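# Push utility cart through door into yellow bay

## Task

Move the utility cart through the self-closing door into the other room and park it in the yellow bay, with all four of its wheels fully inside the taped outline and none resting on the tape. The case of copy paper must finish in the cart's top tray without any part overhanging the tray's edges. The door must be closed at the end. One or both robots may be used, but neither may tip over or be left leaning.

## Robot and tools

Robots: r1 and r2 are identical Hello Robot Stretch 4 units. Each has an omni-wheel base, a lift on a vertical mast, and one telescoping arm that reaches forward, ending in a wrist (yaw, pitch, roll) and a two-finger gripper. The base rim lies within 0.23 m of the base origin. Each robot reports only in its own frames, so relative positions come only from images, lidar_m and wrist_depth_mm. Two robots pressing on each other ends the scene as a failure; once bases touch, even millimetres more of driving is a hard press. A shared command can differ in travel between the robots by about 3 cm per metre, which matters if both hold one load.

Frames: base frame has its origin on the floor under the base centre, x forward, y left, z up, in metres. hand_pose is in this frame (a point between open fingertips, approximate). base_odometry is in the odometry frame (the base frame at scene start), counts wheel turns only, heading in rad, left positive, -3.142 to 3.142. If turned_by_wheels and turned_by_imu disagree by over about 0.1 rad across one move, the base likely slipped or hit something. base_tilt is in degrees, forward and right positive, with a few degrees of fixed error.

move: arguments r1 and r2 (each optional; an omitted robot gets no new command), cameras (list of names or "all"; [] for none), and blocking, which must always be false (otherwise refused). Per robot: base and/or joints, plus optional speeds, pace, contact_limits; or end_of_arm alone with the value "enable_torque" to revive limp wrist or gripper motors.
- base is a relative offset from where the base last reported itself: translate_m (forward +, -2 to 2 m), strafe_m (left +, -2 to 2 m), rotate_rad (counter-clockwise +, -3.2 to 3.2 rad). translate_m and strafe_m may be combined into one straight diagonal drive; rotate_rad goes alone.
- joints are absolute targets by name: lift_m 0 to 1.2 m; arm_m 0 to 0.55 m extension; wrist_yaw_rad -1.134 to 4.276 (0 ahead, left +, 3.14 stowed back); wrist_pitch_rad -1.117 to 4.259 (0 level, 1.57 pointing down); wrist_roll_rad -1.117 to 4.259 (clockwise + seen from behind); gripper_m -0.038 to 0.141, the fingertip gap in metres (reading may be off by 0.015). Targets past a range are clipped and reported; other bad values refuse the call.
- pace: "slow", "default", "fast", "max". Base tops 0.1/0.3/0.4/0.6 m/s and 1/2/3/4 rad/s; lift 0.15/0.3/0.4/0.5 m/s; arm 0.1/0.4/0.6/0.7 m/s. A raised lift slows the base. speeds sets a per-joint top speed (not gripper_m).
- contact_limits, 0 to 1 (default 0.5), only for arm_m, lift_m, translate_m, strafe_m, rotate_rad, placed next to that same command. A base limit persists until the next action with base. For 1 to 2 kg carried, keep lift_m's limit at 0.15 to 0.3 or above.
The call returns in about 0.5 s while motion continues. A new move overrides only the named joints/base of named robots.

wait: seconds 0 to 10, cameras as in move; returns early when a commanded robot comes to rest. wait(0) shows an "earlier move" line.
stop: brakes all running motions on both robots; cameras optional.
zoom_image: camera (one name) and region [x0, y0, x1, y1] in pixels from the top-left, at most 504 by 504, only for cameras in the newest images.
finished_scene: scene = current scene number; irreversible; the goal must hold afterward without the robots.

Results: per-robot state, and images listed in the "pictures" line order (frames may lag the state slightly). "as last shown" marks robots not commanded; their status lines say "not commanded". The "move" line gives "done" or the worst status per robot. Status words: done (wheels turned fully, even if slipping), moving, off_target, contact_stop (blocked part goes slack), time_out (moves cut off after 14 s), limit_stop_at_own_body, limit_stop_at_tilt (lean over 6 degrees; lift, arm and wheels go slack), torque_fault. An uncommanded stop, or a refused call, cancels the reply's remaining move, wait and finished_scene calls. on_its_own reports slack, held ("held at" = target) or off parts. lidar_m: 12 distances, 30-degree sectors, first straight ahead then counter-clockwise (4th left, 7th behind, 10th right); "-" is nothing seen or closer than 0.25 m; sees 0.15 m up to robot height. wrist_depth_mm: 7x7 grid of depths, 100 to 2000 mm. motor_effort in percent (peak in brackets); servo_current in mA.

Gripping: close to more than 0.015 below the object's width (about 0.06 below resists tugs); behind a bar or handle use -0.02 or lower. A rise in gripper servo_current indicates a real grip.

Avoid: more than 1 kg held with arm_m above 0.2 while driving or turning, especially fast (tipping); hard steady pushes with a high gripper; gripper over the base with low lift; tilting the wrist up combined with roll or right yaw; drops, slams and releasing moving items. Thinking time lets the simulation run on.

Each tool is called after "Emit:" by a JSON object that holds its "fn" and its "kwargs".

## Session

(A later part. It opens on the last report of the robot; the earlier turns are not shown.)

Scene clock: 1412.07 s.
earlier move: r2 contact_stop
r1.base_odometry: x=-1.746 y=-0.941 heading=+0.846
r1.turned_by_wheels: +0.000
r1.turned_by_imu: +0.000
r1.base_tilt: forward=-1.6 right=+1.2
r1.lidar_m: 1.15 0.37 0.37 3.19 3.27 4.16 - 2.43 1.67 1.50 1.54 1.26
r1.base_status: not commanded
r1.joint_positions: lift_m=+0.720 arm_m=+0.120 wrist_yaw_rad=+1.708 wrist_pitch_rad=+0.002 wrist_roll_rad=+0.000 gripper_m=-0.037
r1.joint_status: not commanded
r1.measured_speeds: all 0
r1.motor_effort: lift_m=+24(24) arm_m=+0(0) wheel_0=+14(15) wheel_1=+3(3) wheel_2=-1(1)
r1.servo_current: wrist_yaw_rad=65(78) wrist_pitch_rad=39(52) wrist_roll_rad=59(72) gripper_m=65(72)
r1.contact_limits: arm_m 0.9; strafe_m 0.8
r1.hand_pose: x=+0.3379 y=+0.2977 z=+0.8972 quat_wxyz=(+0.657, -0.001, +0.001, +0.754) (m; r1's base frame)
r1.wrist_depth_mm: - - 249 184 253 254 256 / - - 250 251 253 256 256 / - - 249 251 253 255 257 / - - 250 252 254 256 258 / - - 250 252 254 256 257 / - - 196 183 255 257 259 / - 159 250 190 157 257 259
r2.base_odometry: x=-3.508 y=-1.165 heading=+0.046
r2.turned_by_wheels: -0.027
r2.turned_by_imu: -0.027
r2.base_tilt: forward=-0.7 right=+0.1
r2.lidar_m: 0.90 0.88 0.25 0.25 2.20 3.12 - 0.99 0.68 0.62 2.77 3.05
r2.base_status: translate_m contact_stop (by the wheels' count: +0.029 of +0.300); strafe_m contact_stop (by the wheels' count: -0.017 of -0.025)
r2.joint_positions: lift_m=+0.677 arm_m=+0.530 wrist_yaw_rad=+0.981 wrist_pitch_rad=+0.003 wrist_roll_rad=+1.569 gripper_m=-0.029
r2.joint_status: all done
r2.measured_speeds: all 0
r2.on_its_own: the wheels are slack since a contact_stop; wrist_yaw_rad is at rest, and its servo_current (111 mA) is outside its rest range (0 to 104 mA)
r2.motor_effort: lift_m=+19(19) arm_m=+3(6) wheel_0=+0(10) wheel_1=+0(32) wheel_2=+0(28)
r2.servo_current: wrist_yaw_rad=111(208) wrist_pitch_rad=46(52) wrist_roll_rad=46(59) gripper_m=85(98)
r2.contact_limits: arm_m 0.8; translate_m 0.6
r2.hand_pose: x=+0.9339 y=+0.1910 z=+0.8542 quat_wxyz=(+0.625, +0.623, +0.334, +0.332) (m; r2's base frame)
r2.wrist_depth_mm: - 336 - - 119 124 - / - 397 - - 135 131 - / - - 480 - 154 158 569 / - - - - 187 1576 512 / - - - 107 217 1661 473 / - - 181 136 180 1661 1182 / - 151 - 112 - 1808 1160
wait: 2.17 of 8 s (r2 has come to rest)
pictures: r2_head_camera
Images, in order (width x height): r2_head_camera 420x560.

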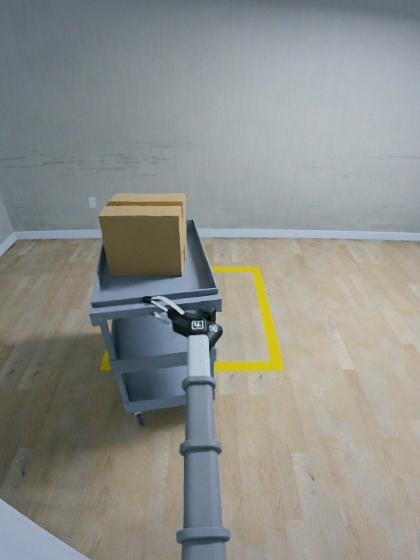

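Emit:
{"fn": "move", "kwargs": {"blocking": false, "r2": {"joints":{"gripper_m":0.1}}, "cameras": []}}

Emit:
{"fn": "wait", "kwargs": {"seconds": 2, "cameras": []}}

Emit:
{"fn": "move", "kwargs": {"blocking": false, "r2": {"base":{"translate_m":-0.06,"strafe_m":-0.06},"joints":{"arm_m":0.4},"pace":"slow"}, "cameras": []}}

Emit:
{"fn": "wait", "kwargs": {"seconds": 4, "cameras": ["r2_head_camera","r2_head_left_camera","r2_head_right_camera"]}}

Scene clock: 1421.50 s.
move: r2 moving
r1: as last shown
r1.lidar_m: 1.15 0.39 0.38 3.19 3.24 4.18 - 2.41 1.64 1.50 1.56 1.27
r1.servo_current: wrist_yaw_rad=65(72) wrist_pitch_rad=39(46) wrist_roll_rad=46(59) gripper_m=72(78)
r1.contact_limits: arm_m 0.9; strafe_m 0.8
r1.wrist_depth_mm: - - 248 184 252 255 257 / - - 249 252 253 255 257 / - - 249 252 253 256 258 / - - 249 252 254 255 258 / - - 250 252 254 257 258 / - - 196 183 254 258 259 / - 159 250 190 157 258 259
r2.base_odometry: x=-3.508 y=-1.166 heading=+0.042
r2.turned_by_wheels: -0.004
r2.turned_by_imu: -0.003
r2.base_tilt: forward=-0.7 right=+0.1
r2.lidar_m: 0.87 0.89 0.25 0.26 2.19 3.11 - 1.00 0.68 0.62 2.72 3.04
r2.base_status: not commanded
r2.joint_positions: lift_m=+0.677 arm_m=+0.530 wrist_yaw_rad=+0.987 wrist_pitch_rad=+0.003 wrist_roll_rad=+1.569 gripper_m=-0.003
r2.joint_status: gripper_m moving
r2.measured_speeds: translate_m=+0.004 strafe_m=-0.008 rotate_rad=-0.025 lift_m=+0.000 arm_m=+0.000 wrist_yaw_rad=+0.045 wrist_pitch_rad=+0.000 wrist_roll_rad=+0.000
r2.on_its_own: the wheels are slack since a contact_stop
r2.motor_effort: lift_m=+19(19) arm_m=+0(1) wheel_0=+0(0) wheel_1=+0(0) wheel_2=+0(0)
r2.servo_current: wrist_yaw_rad=72(111) wrist_pitch_rad=39(46) wrist_roll_rad=39(52) gripper_m=85(104)
r2.contact_limits: arm_m 0.8; translate_m 0.6
r2.hand_pose: x=+0.9327 y=+0.1925 z=+0.8542 quat_wxyz=(+0.624, +0.622, +0.336, +0.334) (m; r2's base frame)
r2.wrist_depth_mm: - 342 - - 119 - - / - 397 - - 135 132 - / - - 484 - 155 166 - / - - - - 190 1576 508 / - - - 109 221 1808 466 / - - 184 139 182 1661 421 / - 138 - 112 - 1756 1205
pictures: none
No camera images: "cameras" was empty.

Scene clock: 1422.97 s.
earlier move: r2 done
r1.base_odometry: x=-1.746 y=-0.941 heading=+0.846
r1.turned_by_wheels: +0.000
r1.turned_by_imu: +0.000
r1.base_tilt: forward=-1.6 right=+1.3
r1.lidar_m: 1.16 0.40 0.36 3.19 3.26 4.18 - 2.46 1.62 1.50 1.54 1.26
r1.base_status: not commanded
r1.joint_positions: lift_m=+0.720 arm_m=+0.120 wrist_yaw_rad=+1.708 wrist_pitch_rad=+0.002 wrist_roll_rad=+0.000 gripper_m=-0.037
r1.joint_status: not commanded
r1.measured_speeds: all 0
r1.motor_effort: lift_m=+24(24) arm_m=+0(0) wheel_0=+15(15) wheel_1=+3(4) wheel_2=-1(1)
r1.servo_current: wrist_yaw_rad=59(78) wrist_pitch_rad=39(52) wrist_roll_rad=39(59) gripper_m=72(78)
r1.contact_limits: arm_m 0.9; strafe_m 0.8
r1.hand_pose: x=+0.3379 y=+0.2977 z=+0.8972 quat_wxyz=(+0.657, -0.001, +0.001, +0.754) (m; r1's base frame)
r1.wrist_depth_mm: - - 249 184 252 254 256 / - - 249 251 254 255 257 / - - 249 251 254 255 257 / - - 250 252 254 256 258 / - - 250 252 255 255 258 / - - 196 183 255 257 259 / - 159 250 189 157 258 259
r2.base_odometry: x=-3.507 y=-1.167 heading=+0.039
r2.turned_by_wheels: -0.003
r2.turned_by_imu: -0.003
r2.base_tilt: forward=-0.7 right=+0.0
r2.lidar_m: 0.91 0.88 0.25 0.41 2.19 3.11 - 1.00 0.67 0.62 2.72 3.05
r2.base_status: not commanded
r2.joint_positions: lift_m=+0.677 arm_m=+0.530 wrist_yaw_rad=+0.997 wrist_pitch_rad=+0.003 wrist_roll_rad=+1.569 gripper_m=+0.100
r2.joint_status: all done
r2.measured_speeds: all 0
r2.on_its_own: the wheels are slack since a contact_stop
r2.motor_effort: lift_m=+19(19) arm_m=-3(4) wheel_0=+1(1) wheel_1=+0(0) wheel_2=+0(0)
r2.servo_current: wrist_yaw_rad=46(111) wrist_pitch_rad=39(46) wrist_roll_rad=46(59) gripper_m=46(130)
r2.contact_limits: arm_m 0.8; translate_m 0.6
r2.hand_pose: x=+0.9308 y=+0.1948 z=+0.8542 quat_wxyz=(+0.622, +0.620, +0.339, +0.337) (m; r2's base frame)
r2.wrist_depth_mm: - 357 - - 130 - - / - 410 - - 144 144 - / - - - - 167 569 559 / - - - - 197 1661 500 / - - - 130 230 1756 462 / - - 189 160 198 382 418 / - - - 112 - 1756 1229
wait: 1.47 of 2 s (r2 has come to rest)
pictures: none
No camera images: "cameras" was empty.

Scene clock: 1423.47 s.
move: r2 moving
r1: as last shown
r1.base_tilt: forward=-1.6 right=+1.2
r1.lidar_m: 1.15 0.39 0.38 3.18 3.25 4.17 - 2.42 1.65 1.51 1.55 1.24
r1.motor_effort: lift_m=+24(24) arm_m=+0(0) wheel_0=+14(15) wheel_1=+3(3) wheel_2=-1(1)
r1.servo_current: wrist_yaw_rad=52(91) wrist_pitch_rad=39(46) wrist_roll_rad=46(59) gripper_m=72(72)
r1.contact_limits: arm_m 0.9; strafe_m 0.8
r1.wrist_depth_mm: - - 249 185 252 255 256 / - - 248 251 252 255 257 / - - 249 251 254 256 257 / - - 250 252 254 255 258 / - - 250 253 254 256 258 / - - 196 183 254 256 259 / - 159 250 190 157 258 259
r2.base_odometry: x=-3.516 y=-1.176 heading=+0.040
r2.turned_by_wheels: +0.000
r2.turned_by_imu: +0.000
r2.base_tilt: forward=-0.7 right=+0.1
r2.lidar_m: 0.88 0.88 0.25 0.25 2.21 3.14 - 0.97 0.66 0.62 2.71 3.08
r2.base_status: translate_m moving; strafe_m moving
r2.joint_positions: lift_m=+0.677 arm_m=+0.518 wrist_yaw_rad=+0.997 wrist_pitch_rad=+0.003 wrist_roll_rad=+1.569 gripper_m=+0.100
r2.joint_status: arm_m moving
r2.measured_speeds: translate_m=-0.037 strafe_m=-0.035 rotate_rad=+0.000 lift_m=+0.000 arm_m=-0.049 wrist_yaw_rad=+0.000 wrist_pitch_rad=+0.000 wrist_roll_rad=+0.000
r2.motor_effort: lift_m=+19(19) arm_m=-11(13) wheel_0=+7(9) wheel_1=-9(9) wheel_2=+8(10)
r2.servo_current: wrist_yaw_rad=33(59) wrist_pitch_rad=39(46) wrist_roll_rad=46(52) gripper_m=52(52)
r2.hand_pose: x=+0.9183 y=+0.1948 z=+0.8542 quat_wxyz=(+0.622, +0.620, +0.339, +0.337) (m; r2's base frame)
r2.wrist_depth_mm: - 375 366 - 145 - - / - 449 424 156 165 647 - / - - 492 114 191 1618 - / - - - 135 226 1808 504 / - - - 167 277 1808 462 / - - 195 206 196 399 399 / - - - 112 - 1756 1205
pictures: none
No camera images: "cameras" was empty.

Scene clock: 1425.57 s.
earlier move: r2 done
r1.base_odometry: x=-1.746 y=-0.941 heading=+0.846
r1.turned_by_wheels: +0.000
r1.turned_by_imu: +0.000
r1.base_tilt: forward=-1.6 right=+1.2
r1.lidar_m: 1.16 0.39 0.37 3.19 3.25 4.19 - 2.44 1.63 1.49 1.54 1.26
r1.base_status: not commanded
r1.joint_positions: lift_m=+0.720 arm_m=+0.120 wrist_yaw_rad=+1.708 wrist_pitch_rad=+0.002 wrist_roll_rad=+0.000 gripper_m=-0.037
r1.joint_status: not commanded
r1.measured_speeds: all 0
r1.motor_effort: lift_m=+24(24) arm_m=+0(0) wheel_0=+15(15) wheel_1=+3(3) wheel_2=-1(1)
r1.servo_current: wrist_yaw_rad=59(91) wrist_pitch_rad=46(52) wrist_roll_rad=52(72) gripper_m=65(78)
r1.contact_limits: arm_m 0.9; strafe_m 0.8
r1.hand_pose: x=+0.3379 y=+0.2977 z=+0.8972 quat_wxyz=(+0.657, -0.001, +0.001, +0.754) (m; r1's base frame)
r1.wrist_depth_mm: - - 249 184 252 254 256 / - - 249 251 252 255 257 / - - 249 251 253 255 257 / - - 250 252 253 255 258 / - - 250 252 254 256 258 / - - 196 183 255 257 258 / - 159 250 190 156 257 259
r2.base_odometry: x=-3.565 y=-1.229 heading=+0.040
r2.turned_by_wheels: +0.000
r2.turned_by_imu: +0.000
r2.base_tilt: forward=-0.7 right=+0.0
r2.lidar_m: 0.93 0.96 0.26 0.46 2.29 3.21 - 0.92 0.62 0.54 0.64 3.12
r2.base_status: done
r2.joint_positions: lift_m=+0.677 arm_m=+0.400 wrist_yaw_rad=+0.997 wrist_pitch_rad=+0.003 wrist_roll_rad=+1.569 gripper_m=+0.100
r2.joint_status: all done
r2.measured_speeds: all 0
r2.motor_effort: lift_m=+19(19) arm_m=-7(13) wheel_0=+3(9) wheel_1=-4(10) wheel_2=+5(10)
r2.servo_current: wrist_yaw_rad=52(59) wrist_pitch_rad=46(46) wrist_roll_rad=39(65) gripper_m=52(59)
r2.hand_pose: x=+0.8010 y=+0.1948 z=+0.8542 quat_wxyz=(+0.622, +0.620, +0.339, +0.337) (m; r2's base frame)
r2.wrist_depth_mm: - - 564 319 - - - / - - 668 359 - 750 - / - - - 413 - 1808 - / - - - 504 - 1464 525 / - - - - - 1756 1229 / - - 196 - 198 1537 1255 / - - - 112 - 1756 1229
wait: 2.10 of 4 s (r2 has come to rest)
pictures: r2_head_camera, r2_head_left_camera, r2_head_right_camera
Images, in order (width x height): r2_head_camera 420x560, r2_head_left_camera 420x672, r2_head_right_camera 420x672.

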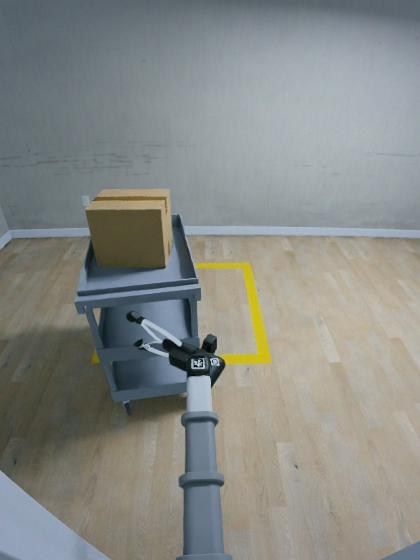

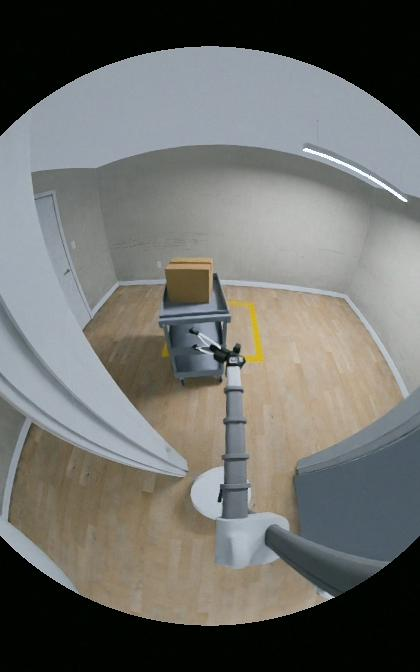

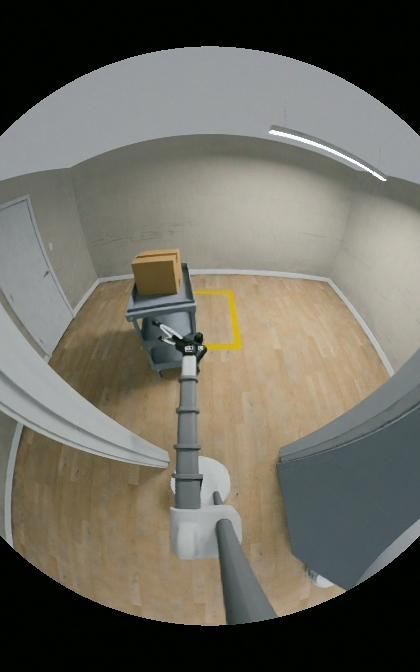

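Emit:
{"fn": "move", "kwargs": {"blocking": false, "r2": {"base":{"strafe_m":-0.13},"joints":{"arm_m":0.0,"wrist_yaw_rad":0.0},"pace":"slow"}, "cameras": []}}

Emit:
{"fn": "wait", "kwargs": {"seconds": 8, "cameras": ["r2_head_camera","r2_head_right_camera"]}}

Scene clock: 1434.37 s.
move: r2 moving
r1: as last shown
r1.lidar_m: 1.15 0.38 0.37 3.20 3.25 4.19 - 2.44 1.67 1.52 1.57 1.27
r1.servo_current: wrist_yaw_rad=78(85) wrist_pitch_rad=33(46) wrist_roll_rad=39(52) gripper_m=72(72)
r1.contact_limits: arm_m 0.9; strafe_m 0.8
r1.wrist_depth_mm: - - 248 183 252 255 257 / - - 249 251 254 255 256 / - - 249 251 254 255 256 / - - 250 252 254 255 258 / - - 251 252 254 257 258 / - - 196 183 255 257 259 / - 159 250 190 157 258 258
r2.base_odometry: x=-3.564 y=-1.244 heading=+0.040
r2.turned_by_wheels: +0.000
r2.turned_by_imu: +0.000
r2.base_tilt: forward=-0.7 right=+0.1
r2.lidar_m: 0.92 0.94 0.26 0.46 2.27 3.23 - 0.88 0.60 0.53 0.62 3.07
r2.base_status: strafe_m moving
r2.joint_positions: lift_m=+0.677 arm_m=+0.388 wrist_yaw_rad=+0.601 wrist_pitch_rad=+0.003 wrist_roll_rad=+1.569 gripper_m=+0.100
r2.joint_status: arm_m moving; wrist_yaw_rad moving
r2.measured_speeds: translate_m=+0.000 strafe_m=-0.057 rotate_rad=+0.000 lift_m=+0.000 arm_m=-0.049 wrist_yaw_rad=-1.690 wrist_pitch_rad=+0.000 wrist_roll_rad=+0.000
r2.motor_effort: lift_m=+19(19) arm_m=-7(11) wheel_0=+12(12) wheel_1=-8(9) wheel_2=+0(5)
r2.servo_current: wrist_yaw_rad=117(117) wrist_pitch_rad=39(46) wrist_roll_rad=52(52) gripper_m=59(59)
r2.hand_pose: x=+0.8457 y=+0.0909 z=+0.8542 quat_wxyz=(+0.676, +0.675, +0.210, +0.208) (m; r2's base frame)
r2.wrist_depth_mm: - - - 282 340 342 340 / - - 569 349 - - - / - - 615 382 1060 - - / - - 715 410 - - - / - - - 462 - 759 477 / - - 195 488 195 569 535 / - - - 112 - 1921 1160
pictures: none
No camera images: "cameras" was empty.

Scene clock: 1439.13 s.
earlier move: r2 done
r1.base_odometry: x=-1.746 y=-0.941 heading=+0.846
r1.turned_by_wheels: +0.000
r1.turned_by_imu: +0.000
r1.base_tilt: forward=-1.6 right=+1.3
r1.lidar_m: 1.15 0.40 0.37 3.17 3.24 4.18 - 2.39 1.66 1.50 1.54 1.24
r1.base_status: not commanded
r1.joint_positions: lift_m=+0.720 arm_m=+0.120 wrist_yaw_rad=+1.708 wrist_pitch_rad=+0.002 wrist_roll_rad=+0.000 gripper_m=-0.037
r1.joint_status: not commanded
r1.measured_speeds: all 0
r1.motor_effort: lift_m=+24(24) arm_m=+0(1) wheel_0=+14(15) wheel_1=+3(3) wheel_2=-1(1)
r1.servo_current: wrist_yaw_rad=52(85) wrist_pitch_rad=39(52) wrist_roll_rad=39(65) gripper_m=72(78)
r1.contact_limits: arm_m 0.9; strafe_m 0.8
r1.hand_pose: x=+0.3379 y=+0.2977 z=+0.8972 quat_wxyz=(+0.657, -0.001, +0.001, +0.754) (m; r1's base frame)
r1.wrist_depth_mm: - - 248 184 252 255 256 / - - 248 251 252 255 257 / - - 249 251 253 255 257 / - - 250 252 254 256 258 / - - 250 252 254 257 259 / - - 196 183 255 257 258 / - 159 250 190 157 258 258
r2.base_odometry: x=-3.559 y=-1.359 heading=+0.040
r2.turned_by_wheels: +0.000
r2.turned_by_imu: +0.000
r2.base_tilt: forward=-0.7 right=+0.1
r2.lidar_m: 0.94 0.99 0.37 0.44 2.40 3.41 - 0.72 0.46 0.42 0.50 3.12
r2.base_status: done
r2.joint_positions: lift_m=+0.677 arm_m=+0.000 wrist_yaw_rad=+0.003 wrist_pitch_rad=+0.003 wrist_roll_rad=+1.569 gripper_m=+0.100
r2.joint_status: all done
r2.measured_speeds: all 0
r2.motor_effort: lift_m=+19(19) arm_m=-7(11) wheel_0=+4(12) wheel_1=-5(9) wheel_2=+0(5)
r2.servo_current: wrist_yaw_rad=39(117) wrist_pitch_rad=46(52) wrist_roll_rad=46(65) gripper_m=52(59)
r2.hand_pose: x=+0.4598 y=-0.0866 z=+0.8542 quat_wxyz=(+0.708, +0.707, +0.002, +0.000) (m; r2's base frame)
r2.wrist_depth_mm: - - - - - 1756 1205 / - - - - - 1756 1182 / - - - - - 1863 1281 / - - - - - 1708 1281 / - - - - - 1756 1281 / - - 196 1060 194 - - / - - - 112 - - -
wait: 4.77 of 8 s (r2 has come to rest)
pictures: r2_head_camera, r2_head_right_camera
Images, in order (width x height): r2_head_camera 420x560, r2_head_right_camera 420x672.

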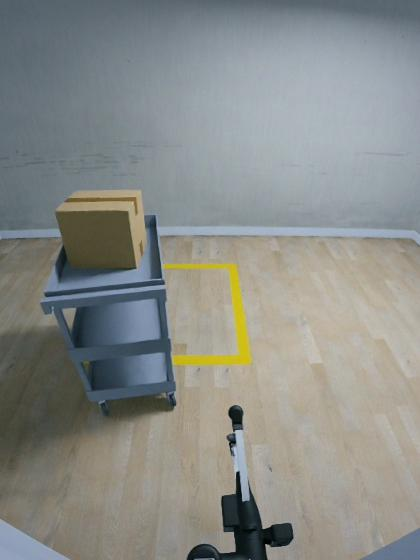

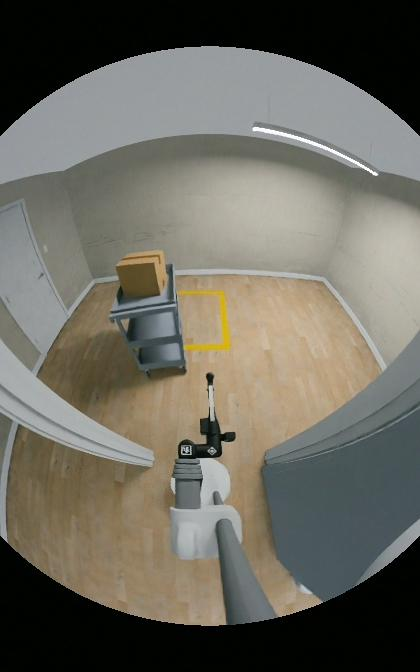

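Emit:
{"fn": "move", "kwargs": {"blocking": false, "r2": {"base":{"translate_m":0.5,"strafe_m":-0.01},"pace":"default"}, "cameras": []}}

Emit:
{"fn": "wait", "kwargs": {"seconds": 8, "cameras": ["r2_head_camera","r2_head_right_camera"]}}

Scene clock: 1444.10 s.
move: r2 moving
r1: as last shown
r1.lidar_m: 1.14 0.37 0.34 3.17 3.25 4.15 - 2.43 1.64 1.50 1.52 1.26
r1.servo_current: wrist_yaw_rad=59(72) wrist_pitch_rad=39(46) wrist_roll_rad=39(65) gripper_m=65(78)
r1.contact_limits: arm_m 0.9; strafe_m 0.8
r1.wrist_depth_mm: - - 248 184 253 255 256 / - - 249 251 252 256 256 / - - 250 251 253 255 257 / - - 250 252 254 256 258 / - - 251 253 254 256 259 / - - 196 183 255 257 259 / - 159 251 190 156 258 259
r2.base_odometry: x=-3.528 y=-1.358 heading=+0.040
r2.turned_by_wheels: +0.000
r2.turned_by_imu: +0.001
r2.base_tilt: forward=-0.7 right=+0.1
r2.lidar_m: 0.93 0.95 0.37 0.37 2.42 3.37 - 0.72 0.45 0.43 0.50 3.09
r2.base_status: translate_m moving; strafe_m moving
r2.joint_positions: lift_m=+0.677 arm_m=+0.000 wrist_yaw_rad=+0.003 wrist_pitch_rad=+0.003 wrist_roll_rad=+1.569 gripper_m=+0.100
r2.joint_status: not commanded
r2.measured_speeds: translate_m=+0.122 strafe_m=-0.002 rotate_rad=+0.001 lift_m=+0.000 arm_m=+0.000 wrist_yaw_rad=+0.000 wrist_pitch_rad=+0.000 wrist_roll_rad=+0.000
r2.motor_effort: lift_m=+19(19) arm_m=-7(8) wheel_0=+8(8) wheel_1=+7(7) wheel_2=-13(13)
r2.servo_current: wrist_yaw_rad=59(59) wrist_pitch_rad=46(46) wrist_roll_rad=59(59) gripper_m=52(59)
r2.hand_pose: x=+0.4597 y=-0.0866 z=+0.8542 quat_wxyz=(+0.708, +0.707, +0.002, +0.000) (m; r2's base frame)
r2.wrist_depth_mm: - - - - - 1756 1160 / - - - - - 1708 1229 / - - - - - 1863 1205 / - - - - - 1863 1281 / - - - - - 1863 1336 / - - 196 1229 193 - - / - - - 112 - - -
pictures: none
No camera images: "cameras" was empty.

Scene clock: 1446.77 s.
earlier move: r2 done
r1.base_odometry: x=-1.746 y=-0.941 heading=+0.846
r1.turned_by_wheels: +0.000
r1.turned_by_imu: +0.000
r1.base_tilt: forward=-1.6 right=+1.3
r1.lidar_m: 1.15 0.38 0.37 3.17 3.28 4.19 - 2.43 1.64 1.50 1.55 1.26
r1.base_status: not commanded
r1.joint_positions: lift_m=+0.720 arm_m=+0.120 wrist_yaw_rad=+1.708 wrist_pitch_rad=+0.002 wrist_roll_rad=+0.000 gripper_m=-0.037
r1.joint_status: not commanded
r1.measured_speeds: all 0
r1.motor_effort: lift_m=+24(24) arm_m=+0(1) wheel_0=+15(15) wheel_1=+3(3) wheel_2=-1(1)
r1.servo_current: wrist_yaw_rad=59(78) wrist_pitch_rad=39(52) wrist_roll_rad=46(65) gripper_m=65(78)
r1.contact_limits: arm_m 0.9; strafe_m 0.8
r1.hand_pose: x=+0.3379 y=+0.2977 z=+0.8972 quat_wxyz=(+0.657, -0.001, +0.001, +0.754) (m; r1's base frame)
r1.wrist_depth_mm: - - 248 184 253 254 257 / - - 250 251 253 255 257 / - - 249 252 253 255 258 / - - 250 252 254 256 257 / - - 250 252 253 256 259 / - - 196 183 255 257 259 / - 159 250 190 157 257 260
r2.base_odometry: x=-3.060 y=-1.349 heading=+0.040
r2.turned_by_wheels: +0.000
r2.turned_by_imu: +0.001
r2.base_tilt: forward=-0.7 right=+0.0
r2.lidar_m: 0.49 0.47 0.62 0.87 0.44 4.09 - 0.64 0.55 1.12 2.53 2.61
r2.base_status: done
r2.joint_positions: lift_m=+0.677 arm_m=+0.000 wrist_yaw_rad=+0.003 wrist_pitch_rad=+0.003 wrist_roll_rad=+1.569 gripper_m=+0.100
r2.joint_status: not commanded
r2.measured_speeds: all 0
r2.motor_effort: lift_m=+19(19) arm_m=-7(8) wheel_0=+2(11) wheel_1=+3(8) wheel_2=-2(15)
r2.servo_current: wrist_yaw_rad=39(59) wrist_pitch_rad=39(52) wrist_roll_rad=46(59) gripper_m=46(59)
r2.hand_pose: x=+0.4597 y=-0.0866 z=+0.8542 quat_wxyz=(+0.708, +0.707, +0.002, +0.000) (m; r2's base frame)
r2.wrist_depth_mm: - - - - - 1708 1205 / - - - - - 1756 1205 / - - - - - 1808 1229 / - - - - - 1808 1205 / - - - - - 1808 1229 / - - 196 - 194 1537 1205 / - - - 112 - - 917
wait: 2.67 of 8 s (r2 has come to rest)
pictures: r2_head_camera, r2_head_right_camera
Images, in order (width x height): r2_head_camera 420x560, r2_head_right_camera 420x672.

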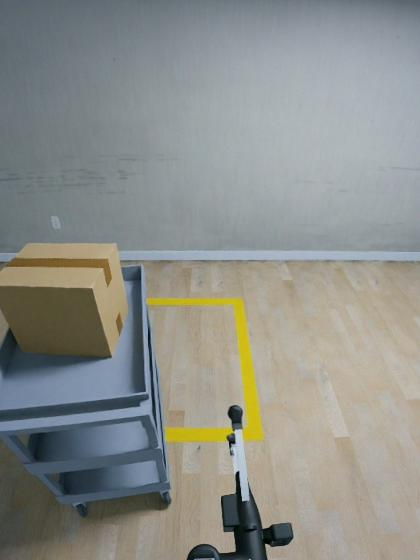

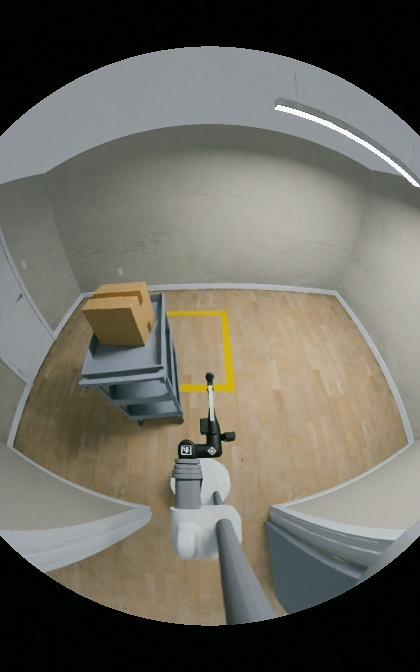

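Emit:
{"fn": "move", "kwargs": {"blocking": false, "r2": {"base":{"translate_m":0.05,"strafe_m":0.32},"pace":"slow","contact_limits":{"strafe_m":0.3}}, "cameras": []}}

Emit:
{"fn": "wait", "kwargs": {"seconds": 8, "cameras": ["r2_head_camera","r2_head_left_camera"]}}

Scene clock: 1456.60 s.
move: r2 moving
r1: as last shown
r1.lidar_m: 1.14 0.38 0.36 3.18 3.25 4.18 - 2.46 1.61 1.49 1.55 1.27
r1.servo_current: wrist_yaw_rad=65(78) wrist_pitch_rad=39(52) wrist_roll_rad=59(59) gripper_m=72(72)
r1.contact_limits: arm_m 0.9; strafe_m 0.8
r1.wrist_depth_mm: - - 248 184 252 254 256 / - - 249 251 253 255 257 / - - 249 252 253 256 257 / - - 250 253 254 255 258 / - - 250 252 255 256 258 / - - 196 183 255 257 259 / - 159 250 189 156 257 259
r2.base_odometry: x=-3.058 y=-1.336 heading=+0.040
r2.turned_by_wheels: +0.000
r2.turned_by_imu: +0.000
r2.base_tilt: forward=-0.7 right=+0.1
r2.lidar_m: 0.49 0.47 0.61 0.93 0.43 4.25 - 0.66 0.56 1.17 2.54 2.62
r2.base_status: translate_m moving; strafe_m moving
r2.joint_positions: lift_m=+0.677 arm_m=+0.000 wrist_yaw_rad=+0.003 wrist_pitch_rad=+0.003 wrist_roll_rad=+1.569 gripper_m=+0.100
r2.joint_status: not commanded
r2.measured_speeds: translate_m=+0.008 strafe_m=+0.052 rotate_rad=+0.002 lift_m=+0.000 arm_m=+0.000 wrist_yaw_rad=+0.000 wrist_pitch_rad=+0.000 wrist_roll_rad=+0.000
r2.motor_effort: lift_m=+19(19) arm_m=-7(8) wheel_0=-5(9) wheel_1=+7(9) wheel_2=-5(7)
r2.servo_current: wrist_yaw_rad=52(52) wrist_pitch_rad=39(46) wrist_roll_rad=65(65) gripper_m=46(59)
r2.contact_limits: strafe_m 0.3
r2.hand_pose: x=+0.4597 y=-0.0866 z=+0.8542 quat_wxyz=(+0.708, +0.707, +0.002, +0.000) (m; r2's base frame)
r2.wrist_depth_mm: - - - - - 1756 1182 / - - - - - 1708 1229 / - - - - - 1756 1205 / - - - - - 1808 1255 / - - - - - 1756 1229 / - - 196 - 194 1576 1205 / - - - 112 - - 904
pictures: none
No camera images: "cameras" was empty.

Scene clock: 1460.57 s.
earlier move: r2 done
r1.base_odometry: x=-1.746 y=-0.941 heading=+0.846
r1.turned_by_wheels: +0.000
r1.turned_by_imu: +0.000
r1.base_tilt: forward=-1.6 right=+1.3
r1.lidar_m: 1.13 0.41 0.39 3.18 3.24 4.15 - 2.43 1.64 1.52 1.55 1.24
r1.base_status: not commanded
r1.joint_positions: lift_m=+0.720 arm_m=+0.120 wrist_yaw_rad=+1.708 wrist_pitch_rad=+0.002 wrist_roll_rad=+0.000 gripper_m=-0.037
r1.joint_status: not commanded
r1.measured_speeds: all 0
r1.motor_effort: lift_m=+24(24) arm_m=+0(1) wheel_0=+14(15) wheel_1=+3(3) wheel_2=-1(1)
r1.servo_current: wrist_yaw_rad=65(85) wrist_pitch_rad=46(52) wrist_roll_rad=52(72) gripper_m=65(78)
r1.contact_limits: arm_m 0.9; strafe_m 0.8
r1.hand_pose: x=+0.3379 y=+0.2977 z=+0.8972 quat_wxyz=(+0.657, -0.001, +0.001, +0.754) (m; r1's base frame)
r1.wrist_depth_mm: - - 249 184 253 254 256 / - - 249 251 253 255 256 / - - 249 252 254 255 256 / - - 249 252 254 256 258 / - - 250 253 255 256 259 / - - 196 183 255 257 259 / - 158 250 190 156 258 259
r2.base_odometry: x=-3.022 y=-1.028 heading=+0.039
r2.turned_by_wheels: +0.000
r2.turned_by_imu: +0.001
r2.base_tilt: forward=-0.7 right=+0.0
r2.lidar_m: 0.37 0.38 2.02 1.05 0.38 0.27 0.33 1.13 0.86 1.36 2.86 0.45
r2.base_status: done
r2.joint_positions: lift_m=+0.677 arm_m=+0.000 wrist_yaw_rad=+0.003 wrist_pitch_rad=+0.003 wrist_roll_rad=+1.569 gripper_m=+0.100
r2.joint_status: not commanded
r2.measured_speeds: all 0
r2.motor_effort: lift_m=+19(19) arm_m=-7(8) wheel_0=-5(10) wheel_1=+5(9) wheel_2=-6(8)
r2.servo_current: wrist_yaw_rad=52(65) wrist_pitch_rad=39(52) wrist_roll_rad=46(65) gripper_m=52(65)
r2.contact_limits: strafe_m 0.3
r2.hand_pose: x=+0.4597 y=-0.0866 z=+0.8542 quat_wxyz=(+0.708, +0.707, +0.002, +0.000) (m; r2's base frame)
r2.wrist_depth_mm: - - - - - 1708 1205 / - - - - - 1756 1205 / - - - 204 265 270 271 / - - - 200 262 1921 - / - - 521 198 256 - - / - 459 196 193 198 - - / - 462 462 112 248 - -
wait: 3.97 of 8 s (r2 has come to rest)
pictures: r2_head_camera, r2_head_left_camera
Images, in order (width x height): r2_head_camera 420x560, r2_head_left_camera 420x672.

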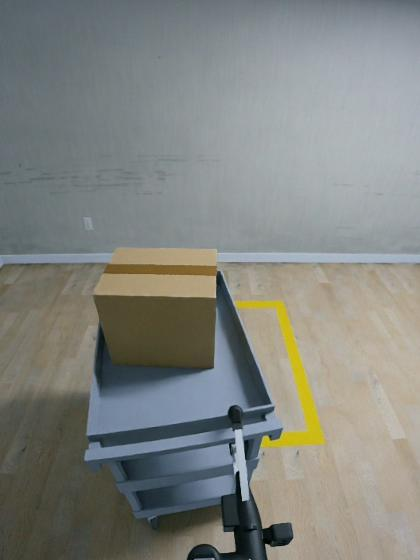

